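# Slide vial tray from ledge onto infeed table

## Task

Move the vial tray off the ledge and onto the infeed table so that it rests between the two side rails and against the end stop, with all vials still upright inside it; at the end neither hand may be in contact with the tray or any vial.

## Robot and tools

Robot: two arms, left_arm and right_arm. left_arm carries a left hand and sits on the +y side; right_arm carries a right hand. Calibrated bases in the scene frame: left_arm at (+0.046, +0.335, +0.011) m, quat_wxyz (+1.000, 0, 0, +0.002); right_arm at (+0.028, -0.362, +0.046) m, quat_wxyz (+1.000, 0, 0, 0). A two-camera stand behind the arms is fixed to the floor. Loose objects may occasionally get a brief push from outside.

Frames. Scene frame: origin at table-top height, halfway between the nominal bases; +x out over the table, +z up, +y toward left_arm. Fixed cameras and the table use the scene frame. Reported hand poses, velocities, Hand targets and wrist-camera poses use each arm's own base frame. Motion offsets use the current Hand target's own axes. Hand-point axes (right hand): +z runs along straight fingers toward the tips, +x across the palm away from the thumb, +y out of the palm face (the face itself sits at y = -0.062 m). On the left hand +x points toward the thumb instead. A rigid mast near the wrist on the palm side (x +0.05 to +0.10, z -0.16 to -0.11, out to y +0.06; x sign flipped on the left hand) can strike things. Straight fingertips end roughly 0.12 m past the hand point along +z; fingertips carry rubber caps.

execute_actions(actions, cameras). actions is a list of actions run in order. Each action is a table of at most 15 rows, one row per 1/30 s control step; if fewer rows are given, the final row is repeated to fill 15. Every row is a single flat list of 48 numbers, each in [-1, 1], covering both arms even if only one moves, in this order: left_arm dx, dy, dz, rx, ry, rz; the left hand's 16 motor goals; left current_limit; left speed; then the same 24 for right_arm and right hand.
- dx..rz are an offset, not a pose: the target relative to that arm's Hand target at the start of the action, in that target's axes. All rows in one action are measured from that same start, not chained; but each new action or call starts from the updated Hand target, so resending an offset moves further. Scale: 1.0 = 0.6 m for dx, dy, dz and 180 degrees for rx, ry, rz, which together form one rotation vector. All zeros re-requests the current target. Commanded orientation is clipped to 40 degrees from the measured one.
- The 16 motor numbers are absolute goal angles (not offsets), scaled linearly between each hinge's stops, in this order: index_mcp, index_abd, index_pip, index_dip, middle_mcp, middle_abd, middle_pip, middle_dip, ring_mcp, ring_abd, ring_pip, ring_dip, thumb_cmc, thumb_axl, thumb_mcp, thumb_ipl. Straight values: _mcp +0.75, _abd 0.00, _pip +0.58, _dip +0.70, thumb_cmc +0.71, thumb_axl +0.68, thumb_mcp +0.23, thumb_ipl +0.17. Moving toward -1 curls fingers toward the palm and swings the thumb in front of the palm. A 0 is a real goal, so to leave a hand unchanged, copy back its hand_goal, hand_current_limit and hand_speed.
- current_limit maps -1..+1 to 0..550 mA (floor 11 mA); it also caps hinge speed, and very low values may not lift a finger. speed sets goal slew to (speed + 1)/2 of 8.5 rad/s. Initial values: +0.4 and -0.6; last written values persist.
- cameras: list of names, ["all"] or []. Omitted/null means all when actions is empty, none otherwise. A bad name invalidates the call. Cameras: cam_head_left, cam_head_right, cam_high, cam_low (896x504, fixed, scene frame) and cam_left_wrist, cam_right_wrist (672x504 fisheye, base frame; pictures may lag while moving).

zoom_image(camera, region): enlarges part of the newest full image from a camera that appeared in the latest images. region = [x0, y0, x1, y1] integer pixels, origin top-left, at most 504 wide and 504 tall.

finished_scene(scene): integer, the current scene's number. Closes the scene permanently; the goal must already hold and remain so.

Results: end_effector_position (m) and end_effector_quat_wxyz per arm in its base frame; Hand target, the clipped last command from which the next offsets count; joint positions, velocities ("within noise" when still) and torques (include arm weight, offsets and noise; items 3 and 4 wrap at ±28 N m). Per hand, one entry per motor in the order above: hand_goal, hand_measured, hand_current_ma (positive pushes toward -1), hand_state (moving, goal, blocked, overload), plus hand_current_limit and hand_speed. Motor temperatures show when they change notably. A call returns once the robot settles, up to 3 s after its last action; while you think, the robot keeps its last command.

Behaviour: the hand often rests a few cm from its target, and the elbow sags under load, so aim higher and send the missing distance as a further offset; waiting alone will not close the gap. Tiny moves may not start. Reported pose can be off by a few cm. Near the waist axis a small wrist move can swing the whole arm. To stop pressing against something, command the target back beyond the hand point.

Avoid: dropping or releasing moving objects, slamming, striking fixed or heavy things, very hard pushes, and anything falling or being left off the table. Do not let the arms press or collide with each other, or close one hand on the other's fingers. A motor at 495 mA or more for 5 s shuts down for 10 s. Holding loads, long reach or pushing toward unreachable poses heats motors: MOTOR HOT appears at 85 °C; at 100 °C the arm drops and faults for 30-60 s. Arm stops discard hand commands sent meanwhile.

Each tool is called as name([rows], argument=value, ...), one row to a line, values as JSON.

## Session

execute_actions(actions=[])

zoom_image(camera="cam_high", region=[360, 90, 550, 300])

zoom_image(camera="cam_head_left", region=[290, 230, 510, 450])

Scene clock: 0.00 s.
left_arm: end_effector_position=(+0.2795, +0.1992, +0.1726) hand_goal=(+0.754, +0.000, +0.576, +0.696, +0.754, +0.000, +0.576, +0.696, +0.754, +0.000, +0.576, +0.696, +0.714, +0.678, +0.226, +0.168) hand_measured=(+0.754, +0.000, +0.576, +0.696, +0.754, +0.000, +0.576, +0.696, +0.754, +0.000, +0.576, +0.696, +0.714, +0.678, +0.226, +0.168) hand_current_ma=(+0, +0, +0, +0, +0, +0, +0, +0, +0, +0, +0, +0, +0, +0, +0, +0) hand_state=(goal, goal, goal, goal, goal, goal, goal, goal, goal, goal, goal, goal, goal, goal, goal, goal) hand_current_limit=0.40 hand_speed=-0.60 end_effector_quat_wxyz=(+0.113, +0.443, +0.885, -0.091) | right_arm: end_effector_position=(+0.5959, +0.4287, +0.3303) hand_goal=(+0.754, +0.000, +0.576, +0.696, +0.754, +0.000, +0.576, +0.696, +0.754, +0.000, +0.576, +0.696, +0.714, +0.678, +0.226, +0.168) hand_measured=(+0.754, +0.000, +0.576, +0.696, +0.754, +0.000, +0.576, +0.696, +0.754, +0.000, +0.576, +0.696, +0.714, +0.678, +0.226, +0.168) hand_current_ma=(+0, +0, +0, +0, +0, +0, +0, +0, +0, +0, +0, +0, +0, +0, +0, +0) hand_state=(goal, goal, goal, goal, goal, goal, goal, goal, goal, goal, goal, goal, goal, goal, goal, goal) hand_current_limit=0.40 hand_speed=-0.60 end_effector_quat_wxyz=(+0.017, +0.508, +0.847, +0.154)
Joint positions: left_arm=[0.717 1.073 0.884 -1.466 0.279 0.086] | right_arm=[0.656 1.905 2.116 -1.481 -0.081 0.179]
Joint velocities: within noise
Joint torques (N m): no reading
Motor temperatures (°C): left_arm=[30 30 37 32 33 28] | right_arm=[31 32 35 26 26 30]
Heat: left arm: hottest elbow 37 °C; right arm: hottest elbow 35 °C.
Hand target: left_arm +0.2850, +0.2040, +0.1828; +0.117, +0.444, +0.884, -0.080 | right_arm +0.5999, +0.4317, +0.3325; +0.018, +0.508, +0.847, +0.158
camera_calibration:
cam_left_wrist: T_world_to_cam=[[-0.00362896, -0.961781, 0.273795, 0.111809], [-0.747412, 0.184507, 0.638226, 0.00888482], [-0.66435, -0.202322, -0.719517, 0.469897], [0, 0, 0, 1]] pos_world=[0.319222, 0.200967, 0.301815]
cam_right_wrist: T_world_to_cam=[[0.909065, -0.41269, 0.0573331, -0.347433], [-0.377105, -0.756436, 0.534412, 0.318168], [-0.177178, -0.507436, -0.843277, 0.730068], [0, 0, 0, 1]] pos_world=[0.565174, 0.467754, 0.465537]

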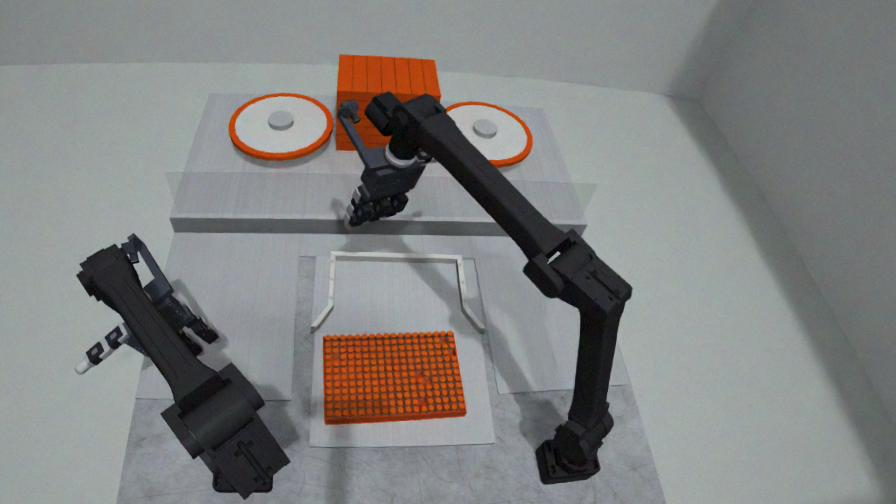

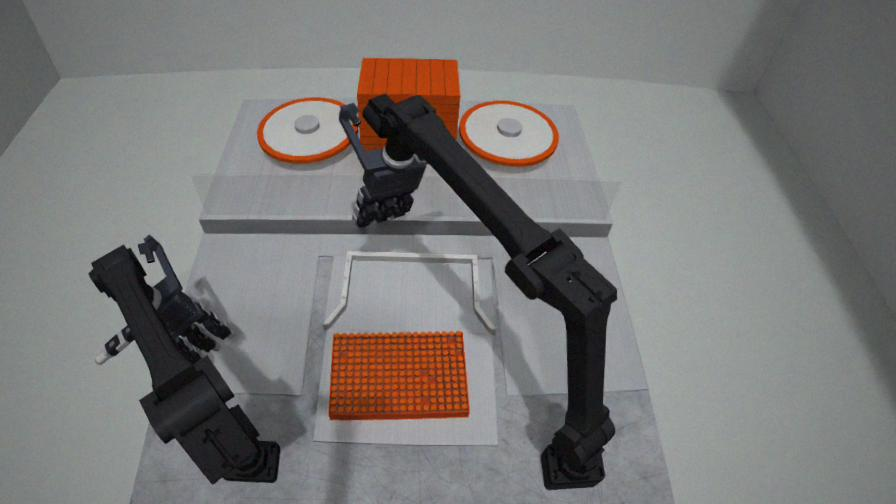

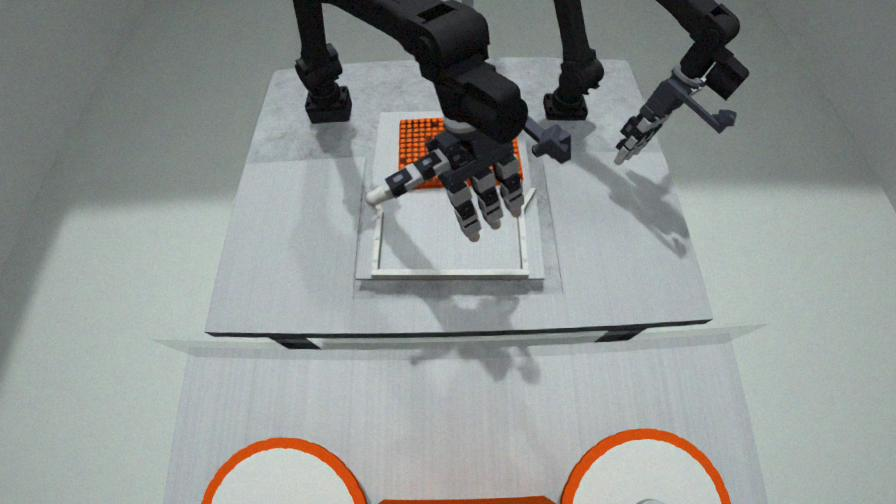

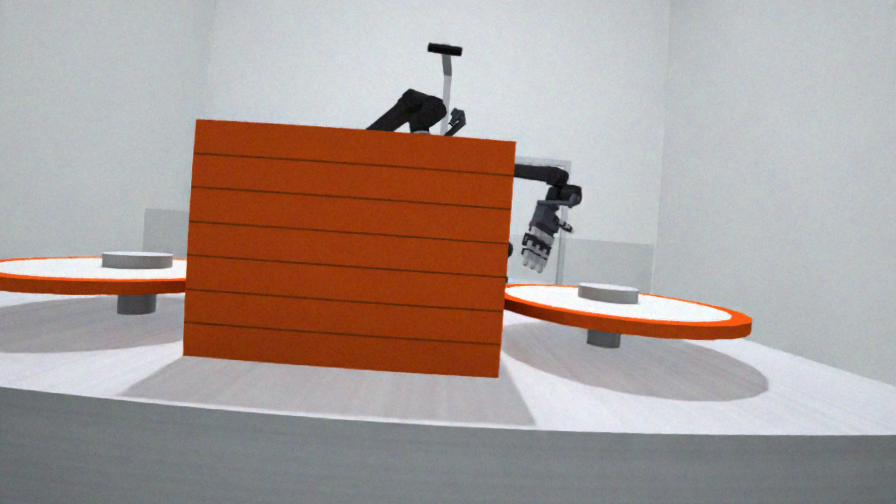

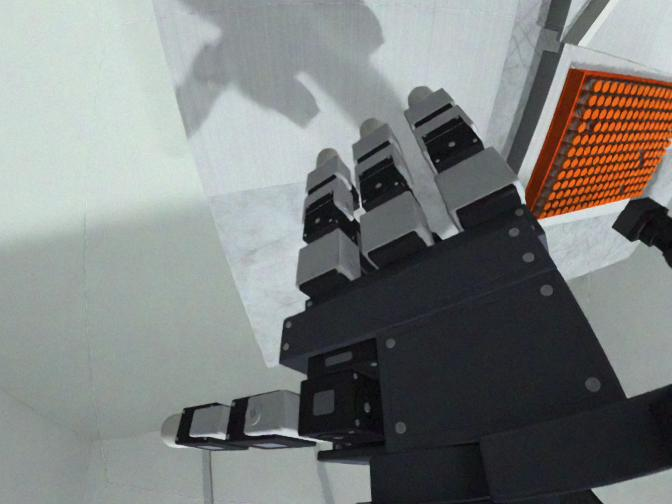

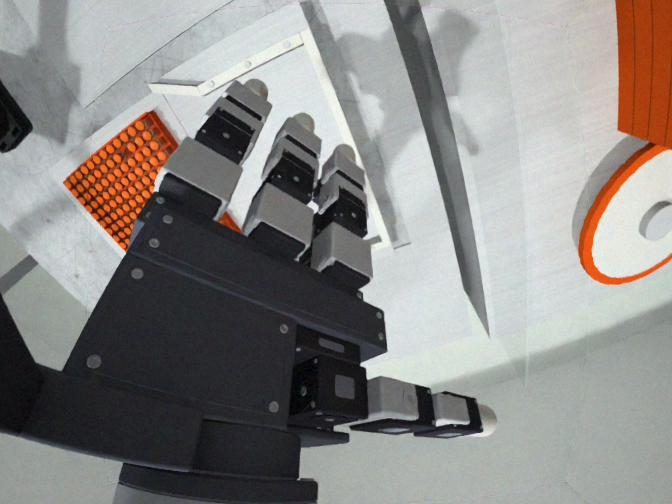

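Scaled by 2.400 from the camera's 896x504 image, which has a finer 1280x720 frame.

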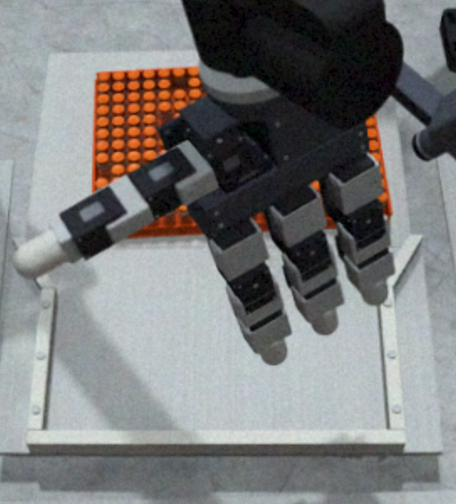

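Scaled by 2.291 from the camera's 896x504 image, which has a finer 1280x720 frame.

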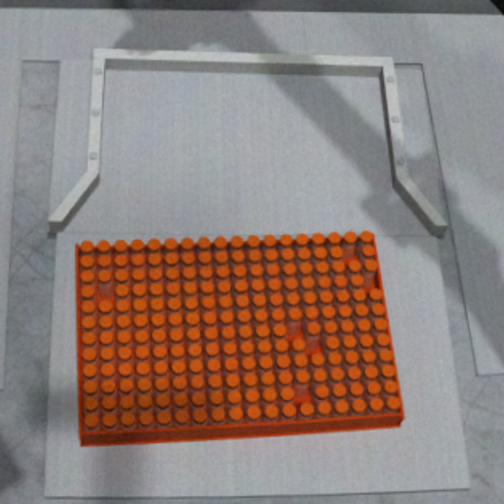

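execute_actions([
  [[-0.144,-0.085,-0.111,0.0086,0.0455,0.1017,0.75,0,0.58,0.7,0.75,0,0.58,0.7,0.75,0,0.58,0.7,0.71,0.68,0.23,0.17,0.4,-0.6,-0.11,-0.17,-0.044,0,0,0,0.75,0,0.58,0.7,0.75,0,0.58,0.7,0.75,0,0.58,0.7,0.71,0.68,0.23,0.17,0.4,-0.6]],
  [[0,0,0,0.0086,0.0455,0.1017,0.3,0.25,0.58,0.7,0.3,0,0.58,0.7,0.3,-0.25,0.58,0.7,0.71,0.68,0.23,0.17,0.4,-0.6,-0.11,-0.17,-0.044,0,0,0,0.75,0,0.58,0.7,0.75,0,0.58,0.7,0.75,0,0.58,0.7,0.71,0.68,0.23,0.17,0.4,-0.6]],
  [[-0.15,0,0,0,0,0,-0.32,0.25,0.58,0.7,-0.32,0,0.58,0.7,-0.32,-0.25,0.58,0.7,0.71,0.68,0.23,0.17,0.4,-0.6,-0.11,-0.17,-0.044,0,0,0,0.75,0,0.58,0.7,0.75,0,0.58,0.7,0.75,0,0.58,0.7,0.71,0.68,0.23,0.17,0.4,-0.6]],
  [[-0.2,0,0,0,0,0,-0.32,0.25,0.58,0.7,-0.32,0,0.58,0.7,-0.32,-0.25,0.58,0.7,0.71,0.68,0.23,0.17,0.4,-0.6,-0.11,-0.17,-0.044,0,0,0,0.75,0,0.58,0.7,0.75,0,0.58,0.7,0.75,0,0.58,0.7,0.71,0.68,0.23,0.17,0.4,-0.6]],
], cameras=["cam_high"])

Scene clock: 48.47 s.
left_arm: end_effector_position=(+0.2762, -0.0789, +0.2484) hand_goal=(-0.320, +0.250, +0.580, +0.700, -0.320, +0.000, +0.580, +0.700, -0.320, -0.250, +0.580, +0.700, +0.710, +0.680, +0.230, +0.170) hand_measured=(-0.298, +0.250, +0.580, +0.698, -0.298, +0.000, +0.580, +0.698, -0.298, -0.248, +0.580, +0.698, +0.712, +0.678, +0.224, +0.168) hand_current_ma=(+11, +0, +0, +0, +11, +0, +0, +0, +12, +0, +0, +0, +0, +0, -1, +0) hand_state=(blocked, goal, goal, goal, blocked, goal, goal, goal, blocked, goal, goal, goal, goal, goal, goal, goal) hand_current_limit=0.40 hand_speed=-0.60 end_effector_quat_wxyz=(-0.017, +0.709, +0.705, -0.012) | right_arm: end_effector_position=(+0.3585, +0.0047, +0.2874) hand_goal=(+0.750, +0.000, +0.580, +0.700, +0.750, +0.000, +0.580, +0.700, +0.750, +0.000, +0.580, +0.700, +0.710, +0.680, +0.230, +0.170) hand_measured=(+0.752, +0.000, +0.578, +0.698, +0.752, +0.000, +0.578, +0.698, +0.750, +0.000, +0.578, +0.698, +0.712, +0.678, +0.224, +0.168) hand_current_ma=(+3, +0, -3, -5, +2, +0, -3, -5, +1, +0, -3, -5, +4, -6, -18, -6) hand_state=(goal, goal, goal, goal, goal, goal, goal, goal, goal, goal, goal, goal, goal, goal, goal, goal) hand_current_limit=0.40 hand_speed=-0.60 end_effector_quat_wxyz=(+0.028, +0.506, +0.847, +0.160)
Joint positions: left_arm=[-0.475 0.916 0.986 -1.681 0.012 -0.47] | right_arm=[-0.224 0.937 1.006 -1.481 -0.287 -0.694]
Joint torques (N m): left_arm=[-0.79 -4.19 10.92 -0.1 -0.38 -0.12] | right_arm=[-0.38 -2.08 8.08 0.53 -0.55 -0.13]
Motor temperatures (°C): left_arm=[30 31 44 32 32 28] | right_arm=[31 34 38 26 26 30]
Heat: left arm: hottest elbow 44 °C; right arm: hottest elbow 38 °C.
Hand target: left_arm +0.2840, -0.0860, +0.2724; +0.000, +0.708, +0.706, +0.001 | right_arm +0.3588, -0.0003, +0.2822; +0.018, +0.508, +0.847, +0.158
Off the commanded pose: left_arm 0.026 m, 2 deg | right_arm 0.007 m, 1 deg.
Images, in order (width x height): cam_high 896x504.

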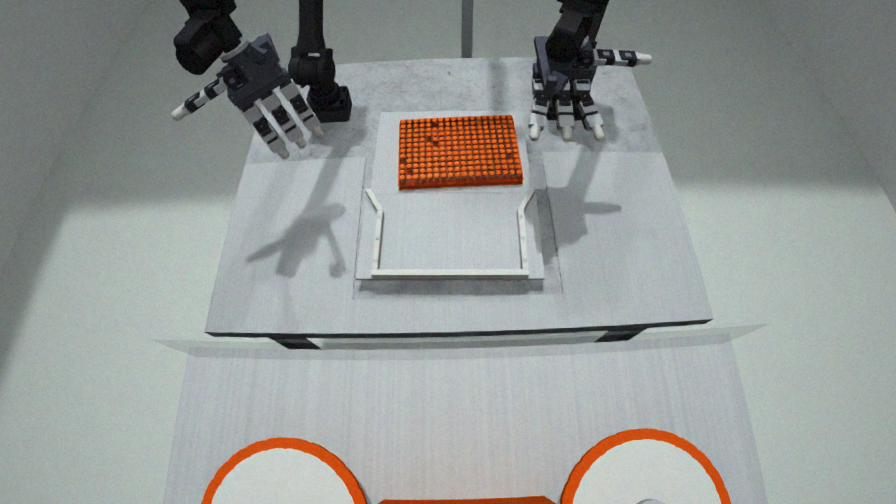

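execute_actions([
  [[-0.07,-0.12,0,0,0,0,-0.32,0.25,0.58,0.7,-0.32,0,0.58,0.7,-0.32,-0.25,0.58,0.7,0.71,0.68,0.23,0.17,0.8,-0.6,0,0,0,0,0,0,0.75,0,0.58,0.7,0.75,0,0.58,0.7,0.75,0,0.58,0.7,0.71,0.68,0.23,0.17,0.4,-0.6]],
  [[-0.1,-0.12,0,0,0,0,-0.32,0.25,0.58,0.7,-0.32,0,0.58,0.7,-0.32,-0.25,0.58,0.7,0.71,0.68,0.23,0.17,0.8,-0.6,0,0,0,0,0,0,0.75,0,0.58,0.7,0.75,0,0.58,0.7,0.75,0,0.58,0.7,0.71,0.68,0.23,0.17,0.4,-0.6]],
  [[-0.1,-0.12,0,0,0,0,-0.32,0.25,0.58,0.7,-0.32,0,0.58,0.7,-0.32,-0.25,0.58,0.7,0.71,0.68,0.23,0.17,0.8,-0.6,0,0,0,0,0,0,0.75,0,0.58,0.7,0.75,0,0.58,0.7,0.75,0,0.58,0.7,0.71,0.68,0.23,0.17,0.4,-0.6]],
  [[-0.095,-0.1,0,0,0,0,-0.32,0.25,0.58,0.7,-0.32,0,0.58,0.7,-0.32,-0.25,0.58,0.7,0.71,0.68,0.23,0.17,0.8,-0.6,0,0,0,0,0,0,0.75,0,0.58,0.7,0.75,0,0.58,0.7,0.75,0,0.58,0.7,0.71,0.68,0.23,0.17,0.4,-0.6]],
  [[0,0,0.16,0,0,0,-0.32,0.25,0.58,0.7,-0.32,0,0.58,0.7,-0.32,-0.25,0.58,0.7,0.71,0.68,0.23,0.17,0.8,-0.6,0,0,0,0,0,0,0.75,0,0.58,0.7,0.75,0,0.58,0.7,0.75,0,0.58,0.7,0.71,0.68,0.23,0.17,0.4,-0.6]],
], cameras=["cam_high"])

Scene clock: 60.33 s.
left_arm: end_effector_position=(+0.0095, -0.3025, +0.1776) hand_goal=(-0.320, +0.250, +0.580, +0.700, -0.320, +0.000, +0.580, +0.700, -0.320, -0.250, +0.580, +0.700, +0.710, +0.680, +0.230, +0.170) hand_measured=(-0.304, +0.250, +0.580, +0.698, -0.304, +0.000, +0.580, +0.698, -0.302, -0.248, +0.580, +0.698, +0.710, +0.678, +0.224, +0.168) hand_current_ma=(+6, +0, +0, +0, +7, +0, +0, +0, +7, +0, +0, +0, +0, +0, -1, +0) hand_state=(goal, goal, goal, goal, goal, goal, goal, goal, goal, goal, goal, goal, goal, goal, goal, goal) hand_current_limit=0.80 hand_speed=-0.60 end_effector_quat_wxyz=(-0.004, +0.709, +0.706, +0.003) | right_arm: end_effector_position=(+0.3584, +0.0049, +0.2859) hand_goal=(+0.750, +0.000, +0.580, +0.700, +0.750, +0.000, +0.580, +0.700, +0.750, +0.000, +0.580, +0.700, +0.710, +0.680, +0.230, +0.170) hand_measured=(+0.752, +0.000, +0.578, +0.698, +0.752, +0.000, +0.578, +0.698, +0.750, +0.000, +0.578, +0.698, +0.712, +0.678, +0.224, +0.168) hand_current_ma=(+3, +0, -3, -5, +2, +0, -3, -5, +1, +0, -3, -5, +4, -6, -18, -6) hand_state=(goal, goal, goal, goal, goal, goal, goal, goal, goal, goal, goal, goal, goal, goal, goal, goal) hand_current_limit=0.40 hand_speed=-0.60 end_effector_quat_wxyz=(+0.025, +0.503, +0.849, +0.160)
Joint positions: left_arm=[-1.796 1.242 1.015 -1.354 0.004 -1.792] | right_arm=[-0.227 0.942 1.006 -1.484 -0.29 -0.705]
Joint torques (N m): left_arm=[0.21 -9.7 6.49 0.28 -0.44 -0.13] | right_arm=[-0.73 -2.84 8.18 0.69 -0.56 -0.14]
Heat: left arm: hottest elbow 45 °C; right arm: hottest elbow 38 °C.
Hand target: left_arm +0.0073, -0.3040, +0.1760; +0.000, +0.708, +0.706, +0.001 | right_arm +0.3588, -0.0002, +0.2822; +0.018, +0.508, +0.847, +0.158
Off the commanded pose: left_arm 0.003 m, 1 deg | right_arm 0.006 m, 1 deg.
Images, in order (width x height): cam_high 896x504.

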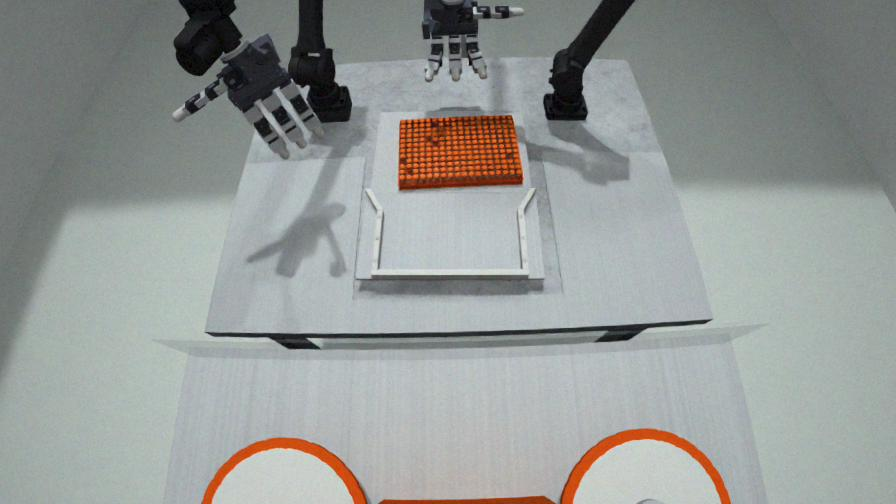

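execute_actions([
  [[0,0,0.11,0,0,0,-0.32,0.25,0.58,0.7,-0.32,0,0.58,0.7,-0.32,-0.25,0.58,0.7,0.71,0.68,0.23,0.17,0.8,-0.6,0,0,0,0,0,0,0.75,0,0.58,0.7,0.75,0,0.58,0.7,0.75,0,0.58,0.7,0.71,0.68,0.23,0.17,0.4,-0.6]],
  [[0,0,0.08,0,0,0,-0.32,0.25,0.58,0.7,-0.32,0,0.58,0.7,-0.32,-0.25,0.58,0.7,0.71,0.68,0.23,0.17,0.8,-0.6,0,0,0,0,0,0,0.75,0,0.58,0.7,0.75,0,0.58,0.7,0.75,0,0.58,0.7,0.71,0.68,0.23,0.17,0.4,-0.6]],
  [[0,0.03,0,0,0,0,-0.32,0.25,0.58,0.7,-0.32,0,0.58,0.7,-0.32,-0.25,0.58,0.7,0.71,0.68,0.23,0.17,0.8,-0.6,0,0,0,0,0,0,0.75,0,0.58,0.7,0.75,0,0.58,0.7,0.75,0,0.58,0.7,0.71,0.68,0.23,0.17,0.4,-0.6]],
], cameras=["cam_high","cam_left_wrist"])

zoom_image(camera="cam_high", region=[360, 50, 550, 300])

Scene clock: 68.57 s.
left_arm: end_effector_position=(+0.0201, -0.3028, +0.0623) hand_goal=(-0.320, +0.250, +0.580, +0.700, -0.320, +0.000, +0.580, +0.700, -0.320, -0.250, +0.580, +0.700, +0.710, +0.680, +0.230, +0.170) hand_measured=(-0.304, +0.250, +0.580, +0.698, -0.304, +0.000, +0.580, +0.698, -0.304, -0.248, +0.580, +0.698, +0.710, +0.678, +0.224, +0.168) hand_current_ma=(+6, +0, +0, +0, +6, +0, +0, +0, +7, +0, +0, +0, +0, +0, -1, +0) hand_state=(goal, goal, goal, goal, goal, goal, goal, goal, goal, goal, goal, goal, goal, goal, goal, goal) hand_current_limit=0.80 hand_speed=-0.60 end_effector_quat_wxyz=(-0.005, +0.711, +0.704, +0.005) | right_arm: end_effector_position=(+0.3584, +0.0049, +0.2859) hand_goal=(+0.750, +0.000, +0.580, +0.700, +0.750, +0.000, +0.580, +0.700, +0.750, +0.000, +0.580, +0.700, +0.710, +0.680, +0.230, +0.170) hand_measured=(+0.752, +0.000, +0.578, +0.698, +0.752, +0.000, +0.578, +0.698, +0.750, +0.000, +0.578, +0.698, +0.712, +0.678, +0.224, +0.168) hand_current_ma=(+3, +0, -3, -5, +2, +0, -3, -5, +1, +0, -3, -5, +4, -6, -18, -6) hand_state=(goal, goal, goal, goal, goal, goal, goal, goal, goal, goal, goal, goal, goal, goal, goal, goal) hand_current_limit=0.40 hand_speed=-0.60 end_effector_quat_wxyz=(+0.025, +0.503, +0.849, +0.160)
Joint positions: left_arm=[-1.766 1.369 0.801 -1.016 0.002 -1.756] | right_arm=[-0.227 0.942 1.006 -1.484 -0.29 -0.705]
Joint torques (N m): left_arm=[2.08 -10.58 5.2 0.23 -0.39 0.07] | right_arm=[-0.32 -3.14 8.1 0.64 -0.56 -0.15]
Heat: left arm: hottest elbow 44 °C; right arm: hottest elbow 38 °C.
Hand target: left_arm +0.0252, -0.3040, +0.0621; +0.000, +0.708, +0.706, +0.000 | right_arm +0.3588, -0.0002, +0.2822; +0.018, +0.508, +0.847, +0.158
Off the commanded pose: left_arm 0.005 m, 1 deg | right_arm 0.006 m, 1 deg.
camera_calibration:
cam_left_wrist: T_world_to_cam=[[-0.596215, -0.802824, 0.00112964, -0.264833], [-0.52672, 0.392228, 0.754137, 0.0293019], [-0.605883, 0.449033, -0.656716, 0.308752], [0, 0, 0, 1]] pos_world=[0.0446043, -0.362747, 0.180964]
Images, in order (width x height): cam_high 896x504, cam_left_wrist 672x504.

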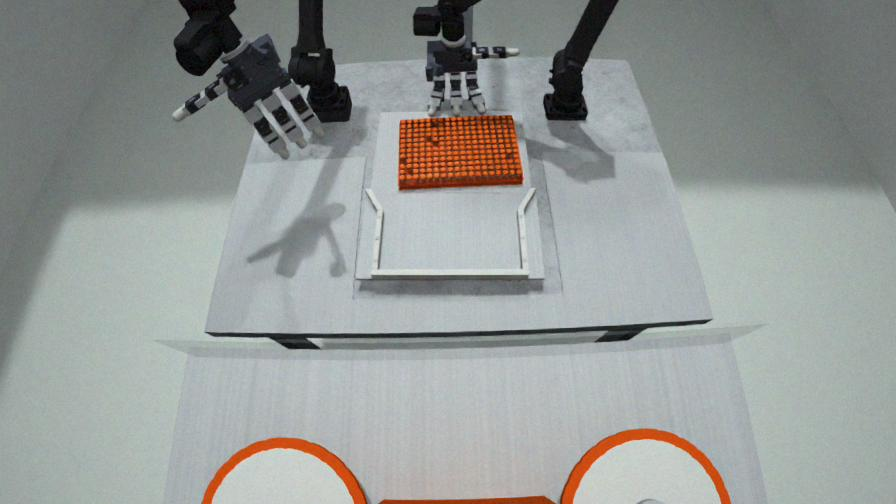

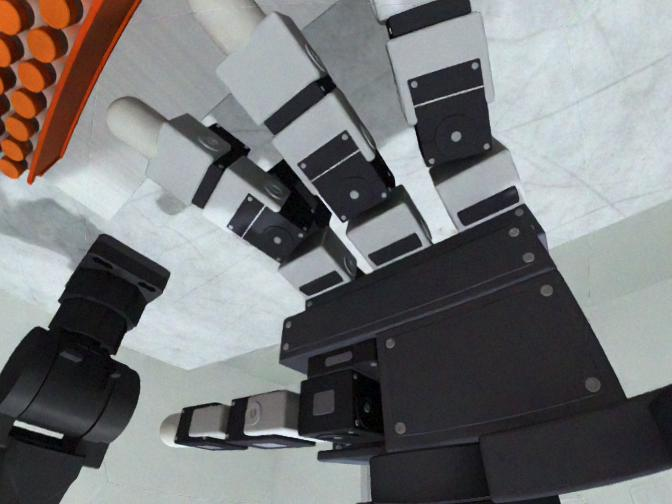

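Scaled by 2.016 from the camera's 896x504 image, which has a finer 1280x720 frame.

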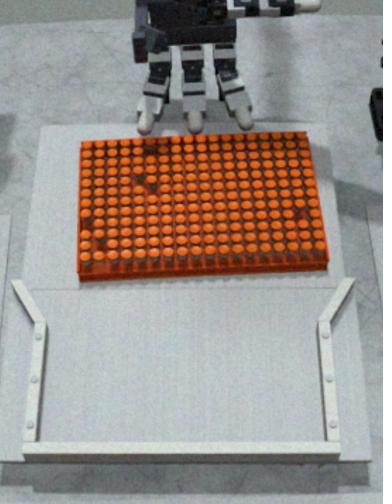

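execute_actions([
  [[0,0.033,0,0,0,0,-0.32,0.25,0.58,0.7,-0.32,0,0.58,0.7,-0.32,-0.25,0.58,0.7,0.71,0.68,0.23,0.17,0.8,-0.6,0,0,0,0,0,0,0.75,0,0.58,0.7,0.75,0,0.58,0.7,0.75,0,0.58,0.7,0.71,0.68,0.23,0.17,0.4,-0.6]],
  [[0,0.03,0,0,0,0,-0.32,0.25,0.58,0.7,-0.32,0,0.58,0.7,-0.32,-0.25,0.58,0.7,0.71,0.68,0.23,0.17,0.8,-0.6,0,0,0,0,0,0,0.75,0,0.58,0.7,0.75,0,0.58,0.7,0.75,0,0.58,0.7,0.71,0.68,0.23,0.17,0.4,-0.6]],
  [[-0.008,0.02,0,0,0,0,-0.32,0.25,0.58,0.7,-0.32,0,0.58,0.7,-0.32,-0.25,0.58,0.7,0.71,0.68,0.23,0.17,0.8,-0.6,0,0,0,0,0,0,0.75,0,0.58,0.7,0.75,0,0.58,0.7,0.75,0,0.58,0.7,0.71,0.68,0.23,0.17,0.4,-0.6]],
], cameras=["cam_high"])

zoom_image(camera="cam_high", region=[360, 90, 550, 300])

Scene clock: 81.93 s.
left_arm: end_effector_position=(+0.0374, -0.3106, +0.0634) hand_goal=(-0.320, +0.250, +0.580, +0.700, -0.320, +0.000, +0.580, +0.700, -0.320, -0.250, +0.580, +0.700, +0.710, +0.680, +0.230, +0.170) hand_measured=(-0.304, +0.250, +0.580, +0.698, -0.304, +0.000, +0.580, +0.698, -0.286, -0.196, +0.626, +0.698, +0.710, +0.678, +0.224, +0.168) hand_current_ma=(+6, +0, +0, +0, +6, +0, +0, +0, +27, +44, +39, +0, +0, +0, -1, +0) hand_state=(goal, goal, goal, goal, goal, goal, goal, goal, blocked, blocked, blocked, goal, goal, goal, goal, goal) hand_current_limit=0.80 hand_speed=-0.60 end_effector_quat_wxyz=(-0.017, +0.741, +0.671, -0.018) | right_arm: end_effector_position=(+0.3584, +0.0049, +0.2859) hand_goal=(+0.750, +0.000, +0.580, +0.700, +0.750, +0.000, +0.580, +0.700, +0.750, +0.000, +0.580, +0.700, +0.710, +0.680, +0.230, +0.170) hand_measured=(+0.752, +0.000, +0.578, +0.698, +0.752, +0.000, +0.578, +0.698, +0.750, +0.000, +0.578, +0.698, +0.712, +0.678, +0.224, +0.168) hand_current_ma=(+3, +0, -3, -5, +2, +0, -3, -5, +1, +0, -3, -5, +4, -6, -18, -6) hand_state=(goal, goal, goal, goal, goal, goal, goal, goal, goal, goal, goal, goal, goal, goal, goal, goal) hand_current_limit=0.40 hand_speed=-0.60 end_effector_quat_wxyz=(+0.025, +0.503, +0.849, +0.160)
Joint positions: left_arm=[-1.694 1.34 0.79 -1.016 0.05 -1.594] | right_arm=[-0.227 0.942 1.006 -1.484 -0.29 -0.705]
Joint torques (N m): left_arm=[7.65 -8.47 5.81 0.25 -2.15 -0.11] | right_arm=[-0.44 -2.78 8.21 0.57 -0.54 -0.13]
Heat: left arm: hottest elbow 43 °C; right arm: hottest elbow 38 °C.
Hand target: left_arm +0.0751, -0.3090, +0.0621; +0.000, +0.708, +0.706, +0.000 | right_arm +0.3588, -0.0002, +0.2822; +0.018, +0.508, +0.847, +0.158
Off the commanded pose: left_arm 0.038 m, 6 deg | right_arm 0.006 m, 1 deg.
Images, in order (width x height): cam_high 896x504.

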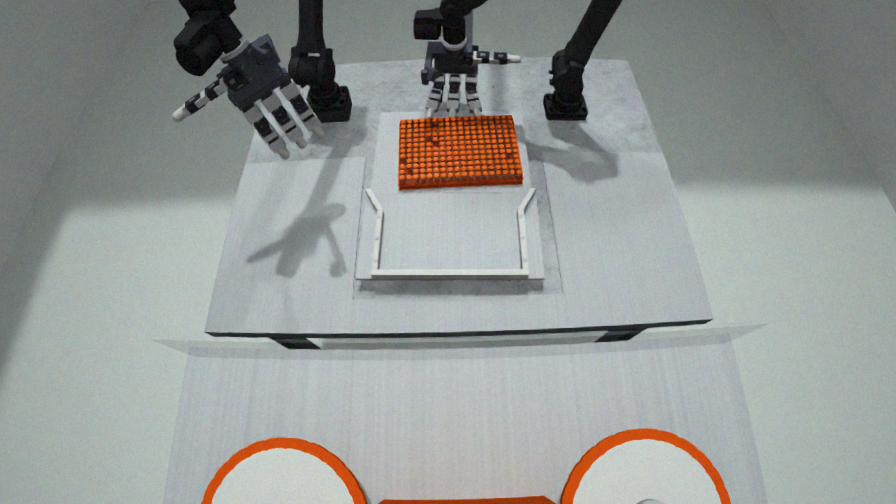

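Scaled by 2.400 from the camera's 896x504 image, which has a finer 1280x720 frame.

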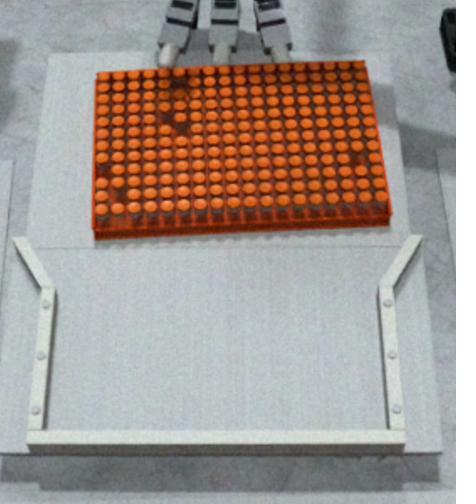

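execute_actions([
  [[0,-0.015,0,0,0,-0.015,-0.32,0.25,0.58,0.7,-0.32,0,0.58,0.7,-0.32,-0.25,0.58,0.7,0.71,0.68,0.23,0.17,0.8,-0.6,0,0,0,0,0,0,0.75,0,0.58,0.7,0.75,0,0.58,0.7,0.75,0,0.58,0.7,0.71,0.68,0.23,0.17,0.4,-0.6]],
  [[0,0.015,0,0,0,-0.013,-0.32,0.25,0.58,0.7,-0.32,0,0.58,0.7,-0.32,-0.25,0.58,0.7,0.71,0.68,0.23,0.17,0.8,-0.6,0,0,0,0,0,0,0.75,0,0.58,0.7,0.75,0,0.58,0.7,0.75,0,0.58,0.7,0.71,0.68,0.23,0.17,0.4,-0.6]],
], cameras=["cam_high"])

zoom_image(camera="cam_high", region=[360, 50, 550, 260])

Scene clock: 92.37 s.
left_arm: end_effector_position=(+0.0361, -0.3081, +0.0631) hand_goal=(-0.320, +0.250, +0.580, +0.700, -0.320, +0.000, +0.580, +0.700, -0.320, -0.250, +0.580, +0.700, +0.710, +0.680, +0.230, +0.170) hand_measured=(-0.304, +0.250, +0.580, +0.698, -0.304, +0.000, +0.580, +0.698, -0.286, -0.220, +0.626, +0.698, +0.710, +0.678, +0.224, +0.168) hand_current_ma=(+6, +0, +0, +0, +6, +0, +0, +0, +27, +14, +39, +0, +0, +0, -1, +0) hand_state=(goal, goal, goal, goal, goal, goal, goal, goal, blocked, blocked, blocked, goal, goal, goal, goal, goal) hand_current_limit=0.80 hand_speed=-0.60 end_effector_quat_wxyz=(-0.019, +0.732, +0.681, -0.020) | right_arm: end_effector_position=(+0.3584, +0.0049, +0.2859) hand_goal=(+0.750, +0.000, +0.580, +0.700, +0.750, +0.000, +0.580, +0.700, +0.750, +0.000, +0.580, +0.700, +0.710, +0.680, +0.230, +0.170) hand_measured=(+0.752, +0.000, +0.578, +0.698, +0.752, +0.000, +0.578, +0.698, +0.750, +0.000, +0.578, +0.698, +0.712, +0.678, +0.224, +0.168) hand_current_ma=(+3, +0, -3, -5, +2, +0, -3, -5, +1, +0, -3, -5, +4, -6, -18, -6) hand_state=(goal, goal, goal, goal, goal, goal, goal, goal, goal, goal, goal, goal, goal, goal, goal, goal) hand_current_limit=0.40 hand_speed=-0.60 end_effector_quat_wxyz=(+0.025, +0.503, +0.849, +0.160)
Joint positions: left_arm=[-1.694 1.34 0.79 -1.016 0.055 -1.621] | right_arm=[-0.227 0.942 1.006 -1.484 -0.29 -0.705]
Joint torques (N m): left_arm=[7.94 -7.12 6.91 0.44 -2.25 -0.68] | right_arm=[-0.85 -2.84 8.21 0.54 -0.53 -0.14]
Heat: left arm: hottest elbow 42 °C; right arm: hottest elbow 38 °C.
Hand target: left_arm +0.0751, -0.3086, +0.0621; +0.000, +0.677, +0.736, +0.001 | right_arm +0.3588, -0.0002, +0.2822; +0.018, +0.508, +0.847, +0.158
Off the commanded pose: left_arm 0.039 m, 10 deg | right_arm 0.006 m, 1 deg.
Images, in order (width x height): cam_high 896x504.

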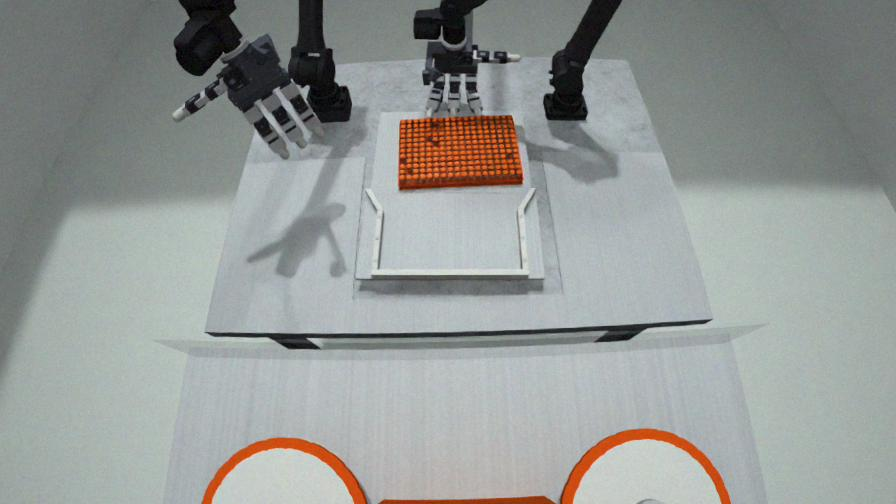

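Scaled by 2.400 from the camera's 896x504 image, which has a finer 1280x720 frame.

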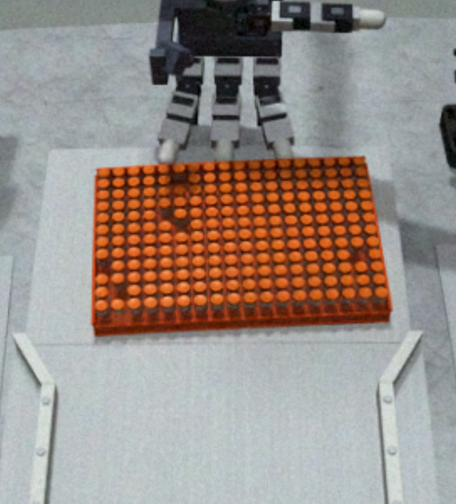

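execute_actions([
  [[0.02,-0.1,0,0,0,0.015,-0.32,0.25,0.58,0.7,-0.32,0,0.58,0.7,-0.32,-0.25,0.58,0.7,0.71,0.68,0.23,0.17,0.8,-0.6,0,0,0,0,0,0,0.75,0,0.58,0.7,0.75,0,0.58,0.7,0.75,0,0.58,0.7,0.71,0.68,0.23,0.17,0.4,-0.6]],
  [[0,0.03,0,0,0,0,-0.32,0.25,0.58,0.7,-0.32,0,0.58,0.7,-0.32,-0.25,0.58,0.7,0.71,0.68,0.23,0.17,0.8,-0.6,0,0,0,0,0,0,0.75,0,0.58,0.7,0.75,0,0.58,0.7,0.75,0,0.58,0.7,0.71,0.68,0.23,0.17,0.4,-0.6]],
  [[0,0.02,0,0,0,0,-0.32,0.25,0.58,0.7,-0.32,0,0.58,0.7,-0.32,-0.25,0.58,0.7,0.71,0.68,0.23,0.17,0.8,-0.6,0,0,0,0,0,0,0.75,0,0.58,0.7,0.75,0,0.58,0.7,0.75,0,0.58,0.7,0.71,0.68,0.23,0.17,0.4,-0.6]],
], cameras=["cam_high","cam_left_wrist"])

zoom_image(camera="cam_high", region=[380, 80, 530, 200])

Scene clock: 116.27 s.
left_arm: end_effector_position=(+0.0266, -0.3011, +0.0609) hand_goal=(-0.320, +0.250, +0.580, +0.700, -0.320, +0.000, +0.580, +0.700, -0.320, -0.250, +0.580, +0.700, +0.710, +0.680, +0.230, +0.170) hand_measured=(-0.304, +0.250, +0.580, +0.698, -0.304, +0.000, +0.580, +0.698, -0.296, -0.228, +0.598, +0.698, +0.710, +0.678, +0.224, +0.168) hand_current_ma=(+6, +0, +0, +0, +6, +0, +0, +0, +13, +8, +8, +0, +0, +0, -1, +0) hand_state=(goal, goal, goal, goal, goal, goal, goal, goal, blocked, blocked, goal, goal, goal, goal, goal, goal) hand_current_limit=0.80 hand_speed=-0.60 end_effector_quat_wxyz=(-0.009, +0.708, +0.706, -0.003) | right_arm: end_effector_position=(+0.3584, +0.0049, +0.2859) hand_goal=(+0.750, +0.000, +0.580, +0.700, +0.750, +0.000, +0.580, +0.700, +0.750, +0.000, +0.580, +0.700, +0.710, +0.680, +0.230, +0.170) hand_measured=(+0.752, +0.000, +0.578, +0.698, +0.752, +0.000, +0.578, +0.698, +0.750, +0.000, +0.578, +0.698, +0.712, +0.678, +0.224, +0.168) hand_current_ma=(+3, +0, -3, -5, +2, +0, -3, -5, +1, +0, -3, -5, +4, -6, -18, -6) hand_state=(goal, goal, goal, goal, goal, goal, goal, goal, goal, goal, goal, goal, goal, goal, goal, goal) hand_current_limit=0.40 hand_speed=-0.60 end_effector_quat_wxyz=(+0.025, +0.503, +0.849, +0.160)
Joint positions: left_arm=[-1.738 1.357 0.79 -1.01 0.019 -1.734] | right_arm=[-0.227 0.942 1.006 -1.484 -0.29 -0.705]
Joint torques (N m): left_arm=[4.31 -9.93 5.48 0.06 -0.97 0.01] | right_arm=[-0.44 -2.67 8.23 0.64 -0.56 -0.14]
Motor temperatures (°C): left_arm=[30 31 42 32 41 28] | right_arm=[31 33 38 26 27 30]
Heat: left arm: hottest elbow 42 °C; right arm: hottest elbow 38 °C.
Hand target: left_arm +0.0442, -0.3005, +0.0621; +0.000, +0.694, +0.720, +0.001 | right_arm +0.3588, -0.0002, +0.2822; +0.018, +0.508, +0.847, +0.158
Off the commanded pose: left_arm 0.018 m, 3 deg | right_arm 0.006 m, 1 deg.
camera_calibration:
cam_left_wrist: T_world_to_cam=[[-0.591311, -0.806299, 0.0152608, -0.261578], [-0.515382, 0.392382, 0.761852, 0.0323098], [-0.620269, 0.442626, -0.647572, 0.308956], [0, 0, 0, 1]] pos_world=[0.0536141, -0.36034, 0.179448]
Images, in order (width x height): cam_high 896x504, cam_left_wrist 672x504.

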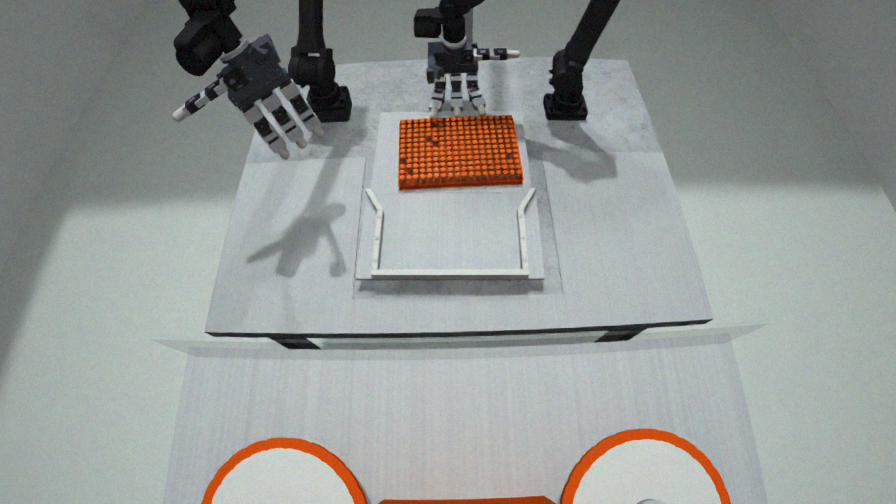

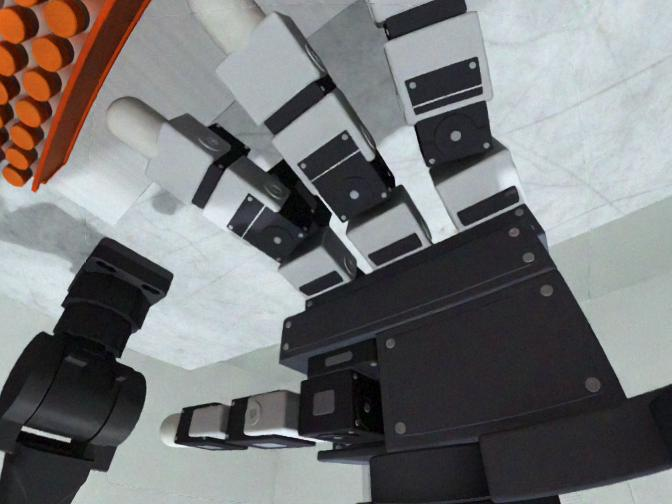

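Scaled by 3.360 from the camera's 896x504 image, which has a finer 1280x720 frame.

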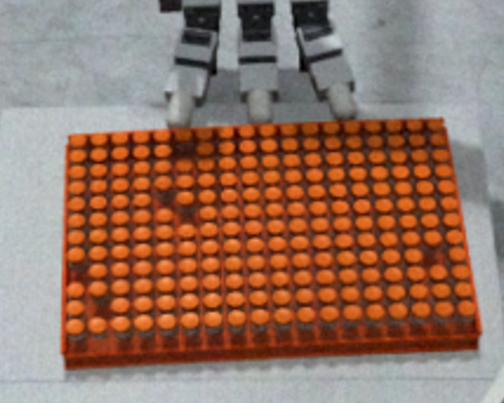

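execute_actions([
  [[0.0,-0.05,0,0,0,0.02,-0.32,0.25,0.58,0.7,-0.32,0,0.58,0.7,-0.32,-0.25,0.58,0.7,0.71,0.68,0.23,0.17,0.8,-0.6,0,0,0,0,0,0,0.75,0,0.58,0.7,0.75,0,0.58,0.7,0.75,0,0.58,0.7,0.71,0.68,0.23,0.17,0.4,-0.6]],
  [[0.01,0,0,0,0,0.02,-0.32,0.25,0.58,0.7,-0.32,0,0.58,0.7,-0.32,-0.25,0.58,0.7,0.71,0.68,0.23,0.17,0.8,-0.6,0,0,0,0,0,0,0.75,0,0.58,0.7,0.75,0,0.58,0.7,0.75,0,0.58,0.7,0.71,0.68,0.23,0.17,0.4,-0.6]],
  [[0,0.04,0,0,0,0,-0.32,0.25,0.58,0.7,-0.32,0,0.58,0.7,-0.32,-0.25,0.58,0.7,0.71,0.68,0.23,0.17,0.8,-0.6,0,0,0,0,0,0,0.75,0,0.58,0.7,0.75,0,0.58,0.7,0.75,0,0.58,0.7,0.71,0.68,0.23,0.17,0.4,-0.6]],
], cameras=["cam_high","cam_left_wrist"])

zoom_image(camera="cam_high", region=[380, 80, 530, 200])

Scene clock: 136.97 s.
left_arm: end_effector_position=(+0.0315, -0.2989, +0.0611) hand_goal=(-0.320, +0.250, +0.580, +0.700, -0.320, +0.000, +0.580, +0.700, -0.320, -0.250, +0.580, +0.700, +0.710, +0.680, +0.230, +0.170) hand_measured=(-0.304, +0.250, +0.580, +0.698, -0.306, +0.000, +0.580, +0.698, -0.298, -0.246, +0.588, +0.698, +0.710, +0.678, +0.224, +0.168) hand_current_ma=(+6, +0, +0, +0, +5, +0, +0, +0, +13, +0, +2, +0, +0, +0, -1, +0) hand_state=(goal, goal, goal, goal, goal, goal, goal, goal, blocked, goal, goal, goal, goal, goal, goal, goal) hand_current_limit=0.80 hand_speed=-0.60 end_effector_quat_wxyz=(-0.004, +0.741, +0.671, +0.002) | right_arm: end_effector_position=(+0.3584, +0.0049, +0.2859) hand_goal=(+0.750, +0.000, +0.580, +0.700, +0.750, +0.000, +0.580, +0.700, +0.750, +0.000, +0.580, +0.700, +0.710, +0.680, +0.230, +0.170) hand_measured=(+0.752, +0.000, +0.578, +0.698, +0.752, +0.000, +0.578, +0.698, +0.750, +0.000, +0.578, +0.698, +0.712, +0.678, +0.224, +0.168) hand_current_ma=(+3, +0, -3, -5, +2, +0, -3, -5, +1, +0, -3, -5, +4, -6, -18, -6) hand_state=(goal, goal, goal, goal, goal, goal, goal, goal, goal, goal, goal, goal, goal, goal, goal, goal) hand_current_limit=0.40 hand_speed=-0.60 end_effector_quat_wxyz=(+0.025, +0.503, +0.849, +0.160)
Joint positions: left_arm=[-1.742 1.332 0.763 -1.01 0.004 -1.643] | right_arm=[-0.227 0.942 1.006 -1.484 -0.29 -0.705]
Joint torques (N m): left_arm=[1.85 -10.23 5.31 0.01 -0.45 0.07] | right_arm=[-0.56 -2.78 8.24 0.55 -0.57 -0.13]
Heat: left arm: hottest elbow 41 °C; right arm: hottest elbow 38 °C.
Hand target: left_arm +0.0383, -0.2977, +0.0621; +0.000, +0.738, +0.675, +0.001 | right_arm +0.3588, -0.0002, +0.2822; +0.018, +0.508, +0.847, +0.158
Off the commanded pose: left_arm 0.007 m, 1 deg | right_arm 0.006 m, 1 deg.
camera_calibration:
cam_left_wrist: T_world_to_cam=[[-0.665071, -0.746743, 0.00737812, -0.236309], [-0.486929, 0.441122, 0.753864, 0.048121], [-0.566198, 0.497781, -0.656989, 0.326472], [0, 0, 0, 1]] pos_world=[0.0511168, -0.360201, 0.179955]
Images, in order (width x height): cam_high 896x504, cam_left_wrist 672x504.

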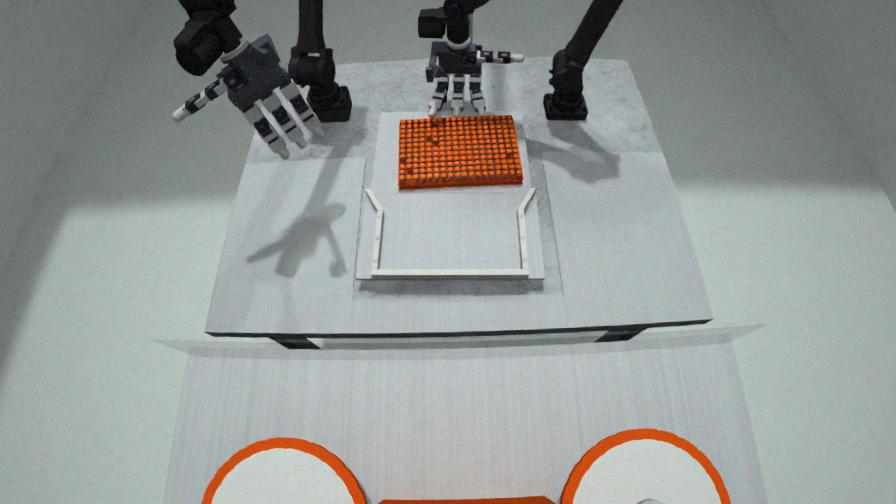

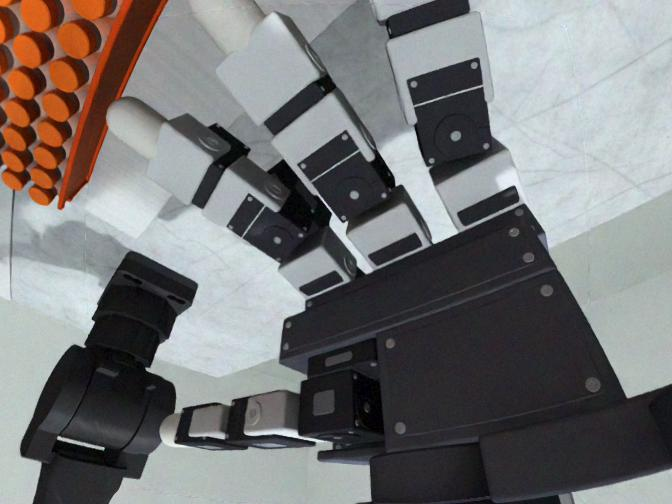

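Scaled by 3.360 from the camera's 896x504 image, which has a finer 1280x720 frame.

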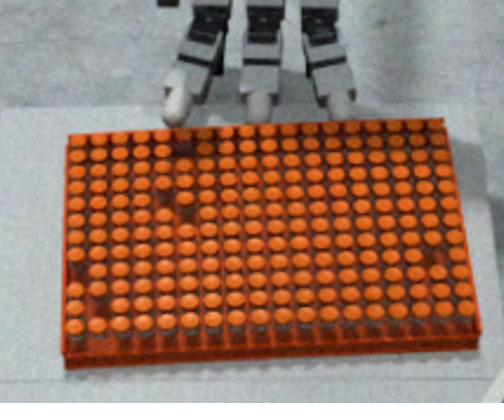

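execute_actions([
  [[0,0.03,0,0,0,0,-0.32,0.25,0.58,0.7,-0.32,0,0.58,0.7,-0.32,-0.25,0.58,0.7,0.71,0.68,0.23,0.17,0.8,-0.6,0,0,0,0,0,0,0.75,0,0.58,0.7,0.75,0,0.58,0.7,0.75,0,0.58,0.7,0.71,0.68,0.23,0.17,0.4,-0.6]],
  [[0,0.03,0,0,0,0,-0.32,0.25,0.58,0.7,-0.32,0,0.58,0.7,-0.32,-0.25,0.58,0.7,0.71,0.68,0.23,0.17,0.8,-0.6,0,0,0,0,0,0,0.75,0,0.58,0.7,0.75,0,0.58,0.7,0.75,0,0.58,0.7,0.71,0.68,0.23,0.17,0.4,-0.6]],
], cameras=["cam_high","cam_left_wrist"])

zoom_image(camera="cam_high", region=[380, 80, 530, 200])

Scene clock: 144.13 s.
left_arm: end_effector_position=(+0.0394, -0.3049, +0.0626) hand_goal=(-0.320, +0.250, +0.580, +0.700, -0.320, +0.000, +0.580, +0.700, -0.320, -0.250, +0.580, +0.700, +0.710, +0.680, +0.230, +0.170) hand_measured=(-0.312, +0.280, +0.580, +0.698, -0.306, +0.000, +0.580, +0.698, -0.282, -0.234, +0.612, +0.698, +0.710, +0.678, +0.224, +0.168) hand_current_ma=(+2, +15, +0, +0, +5, +0, +0, +0, +33, +5, +20, +0, +0, +0, -1, +0) hand_state=(goal, blocked, goal, goal, goal, goal, goal, goal, blocked, goal, blocked, goal, goal, goal, goal, goal) hand_current_limit=0.80 hand_speed=-0.60 end_effector_quat_wxyz=(-0.015, +0.754, +0.657, -0.021) | right_arm: end_effector_position=(+0.3584, +0.0049, +0.2859) hand_goal=(+0.750, +0.000, +0.580, +0.700, +0.750, +0.000, +0.580, +0.700, +0.750, +0.000, +0.580, +0.700, +0.710, +0.680, +0.230, +0.170) hand_measured=(+0.752, +0.000, +0.578, +0.698, +0.752, +0.000, +0.578, +0.698, +0.750, +0.000, +0.578, +0.698, +0.712, +0.678, +0.224, +0.168) hand_current_ma=(+3, +0, -3, -5, +2, +0, -3, -5, +1, +0, -3, -5, +4, -6, -18, -6) hand_state=(goal, goal, goal, goal, goal, goal, goal, goal, goal, goal, goal, goal, goal, goal, goal, goal) hand_current_limit=0.40 hand_speed=-0.60 end_effector_quat_wxyz=(+0.025, +0.503, +0.849, +0.160)
Joint positions: left_arm=[-1.693 1.313 0.763 -1.01 0.049 -1.556] | right_arm=[-0.227 0.942 1.006 -1.484 -0.29 -0.705]
Joint torques (N m): left_arm=[6.89 -8.53 5.16 0.05 -2.08 0.25] | right_arm=[-0.67 -2.73 8.21 0.68 -0.54 -0.13]
Motor temperatures (°C): left_arm=[30 31 41 32 36 28] | right_arm=[30 33 38 26 27 30]
Heat: left arm: hottest elbow 41 °C; right arm: hottest elbow 38 °C.
Hand target: left_arm +0.0741, -0.3009, +0.0621; +0.000, +0.738, +0.675, +0.001 | right_arm +0.3588, -0.0002, +0.2822; +0.018, +0.508, +0.847, +0.158
Off the commanded pose: left_arm 0.035 m, 4 deg | right_arm 0.006 m, 1 deg.
camera_calibration:
cam_left_wrist: T_world_to_cam=[[-0.692005, -0.720122, 0.0505349, -0.229118], [-0.432842, 0.469927, 0.769296, 0.0591668], [-0.577735, 0.510483, -0.63689, 0.337955], [0, 0, 0, 1]] pos_world=[0.0623072, -0.365317, 0.181302]
Images, in order (width x height): cam_high 896x504, cam_left_wrist 672x504.

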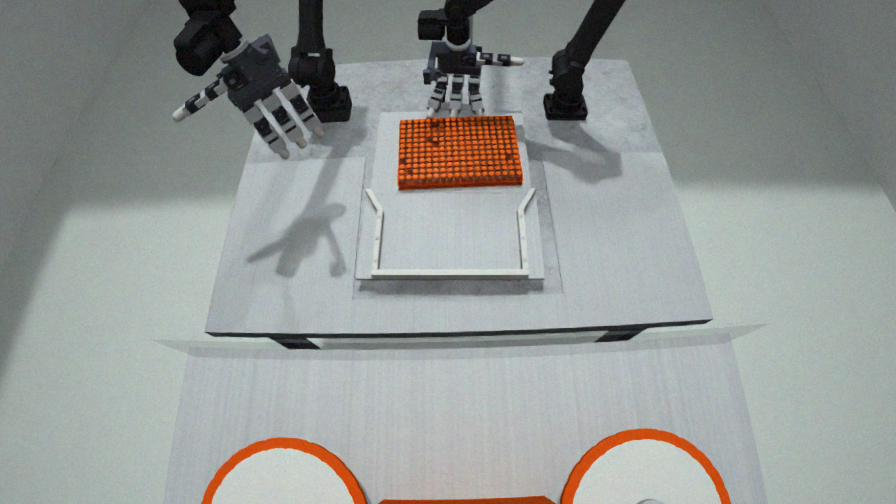

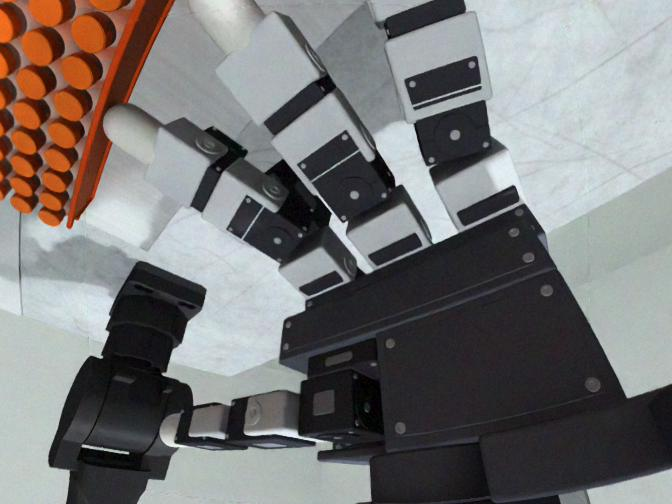

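Scaled by 3.360 from the camera's 896x504 image, which has a finer 1280x720 frame.

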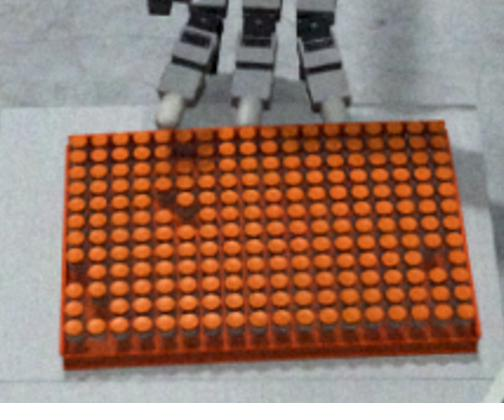

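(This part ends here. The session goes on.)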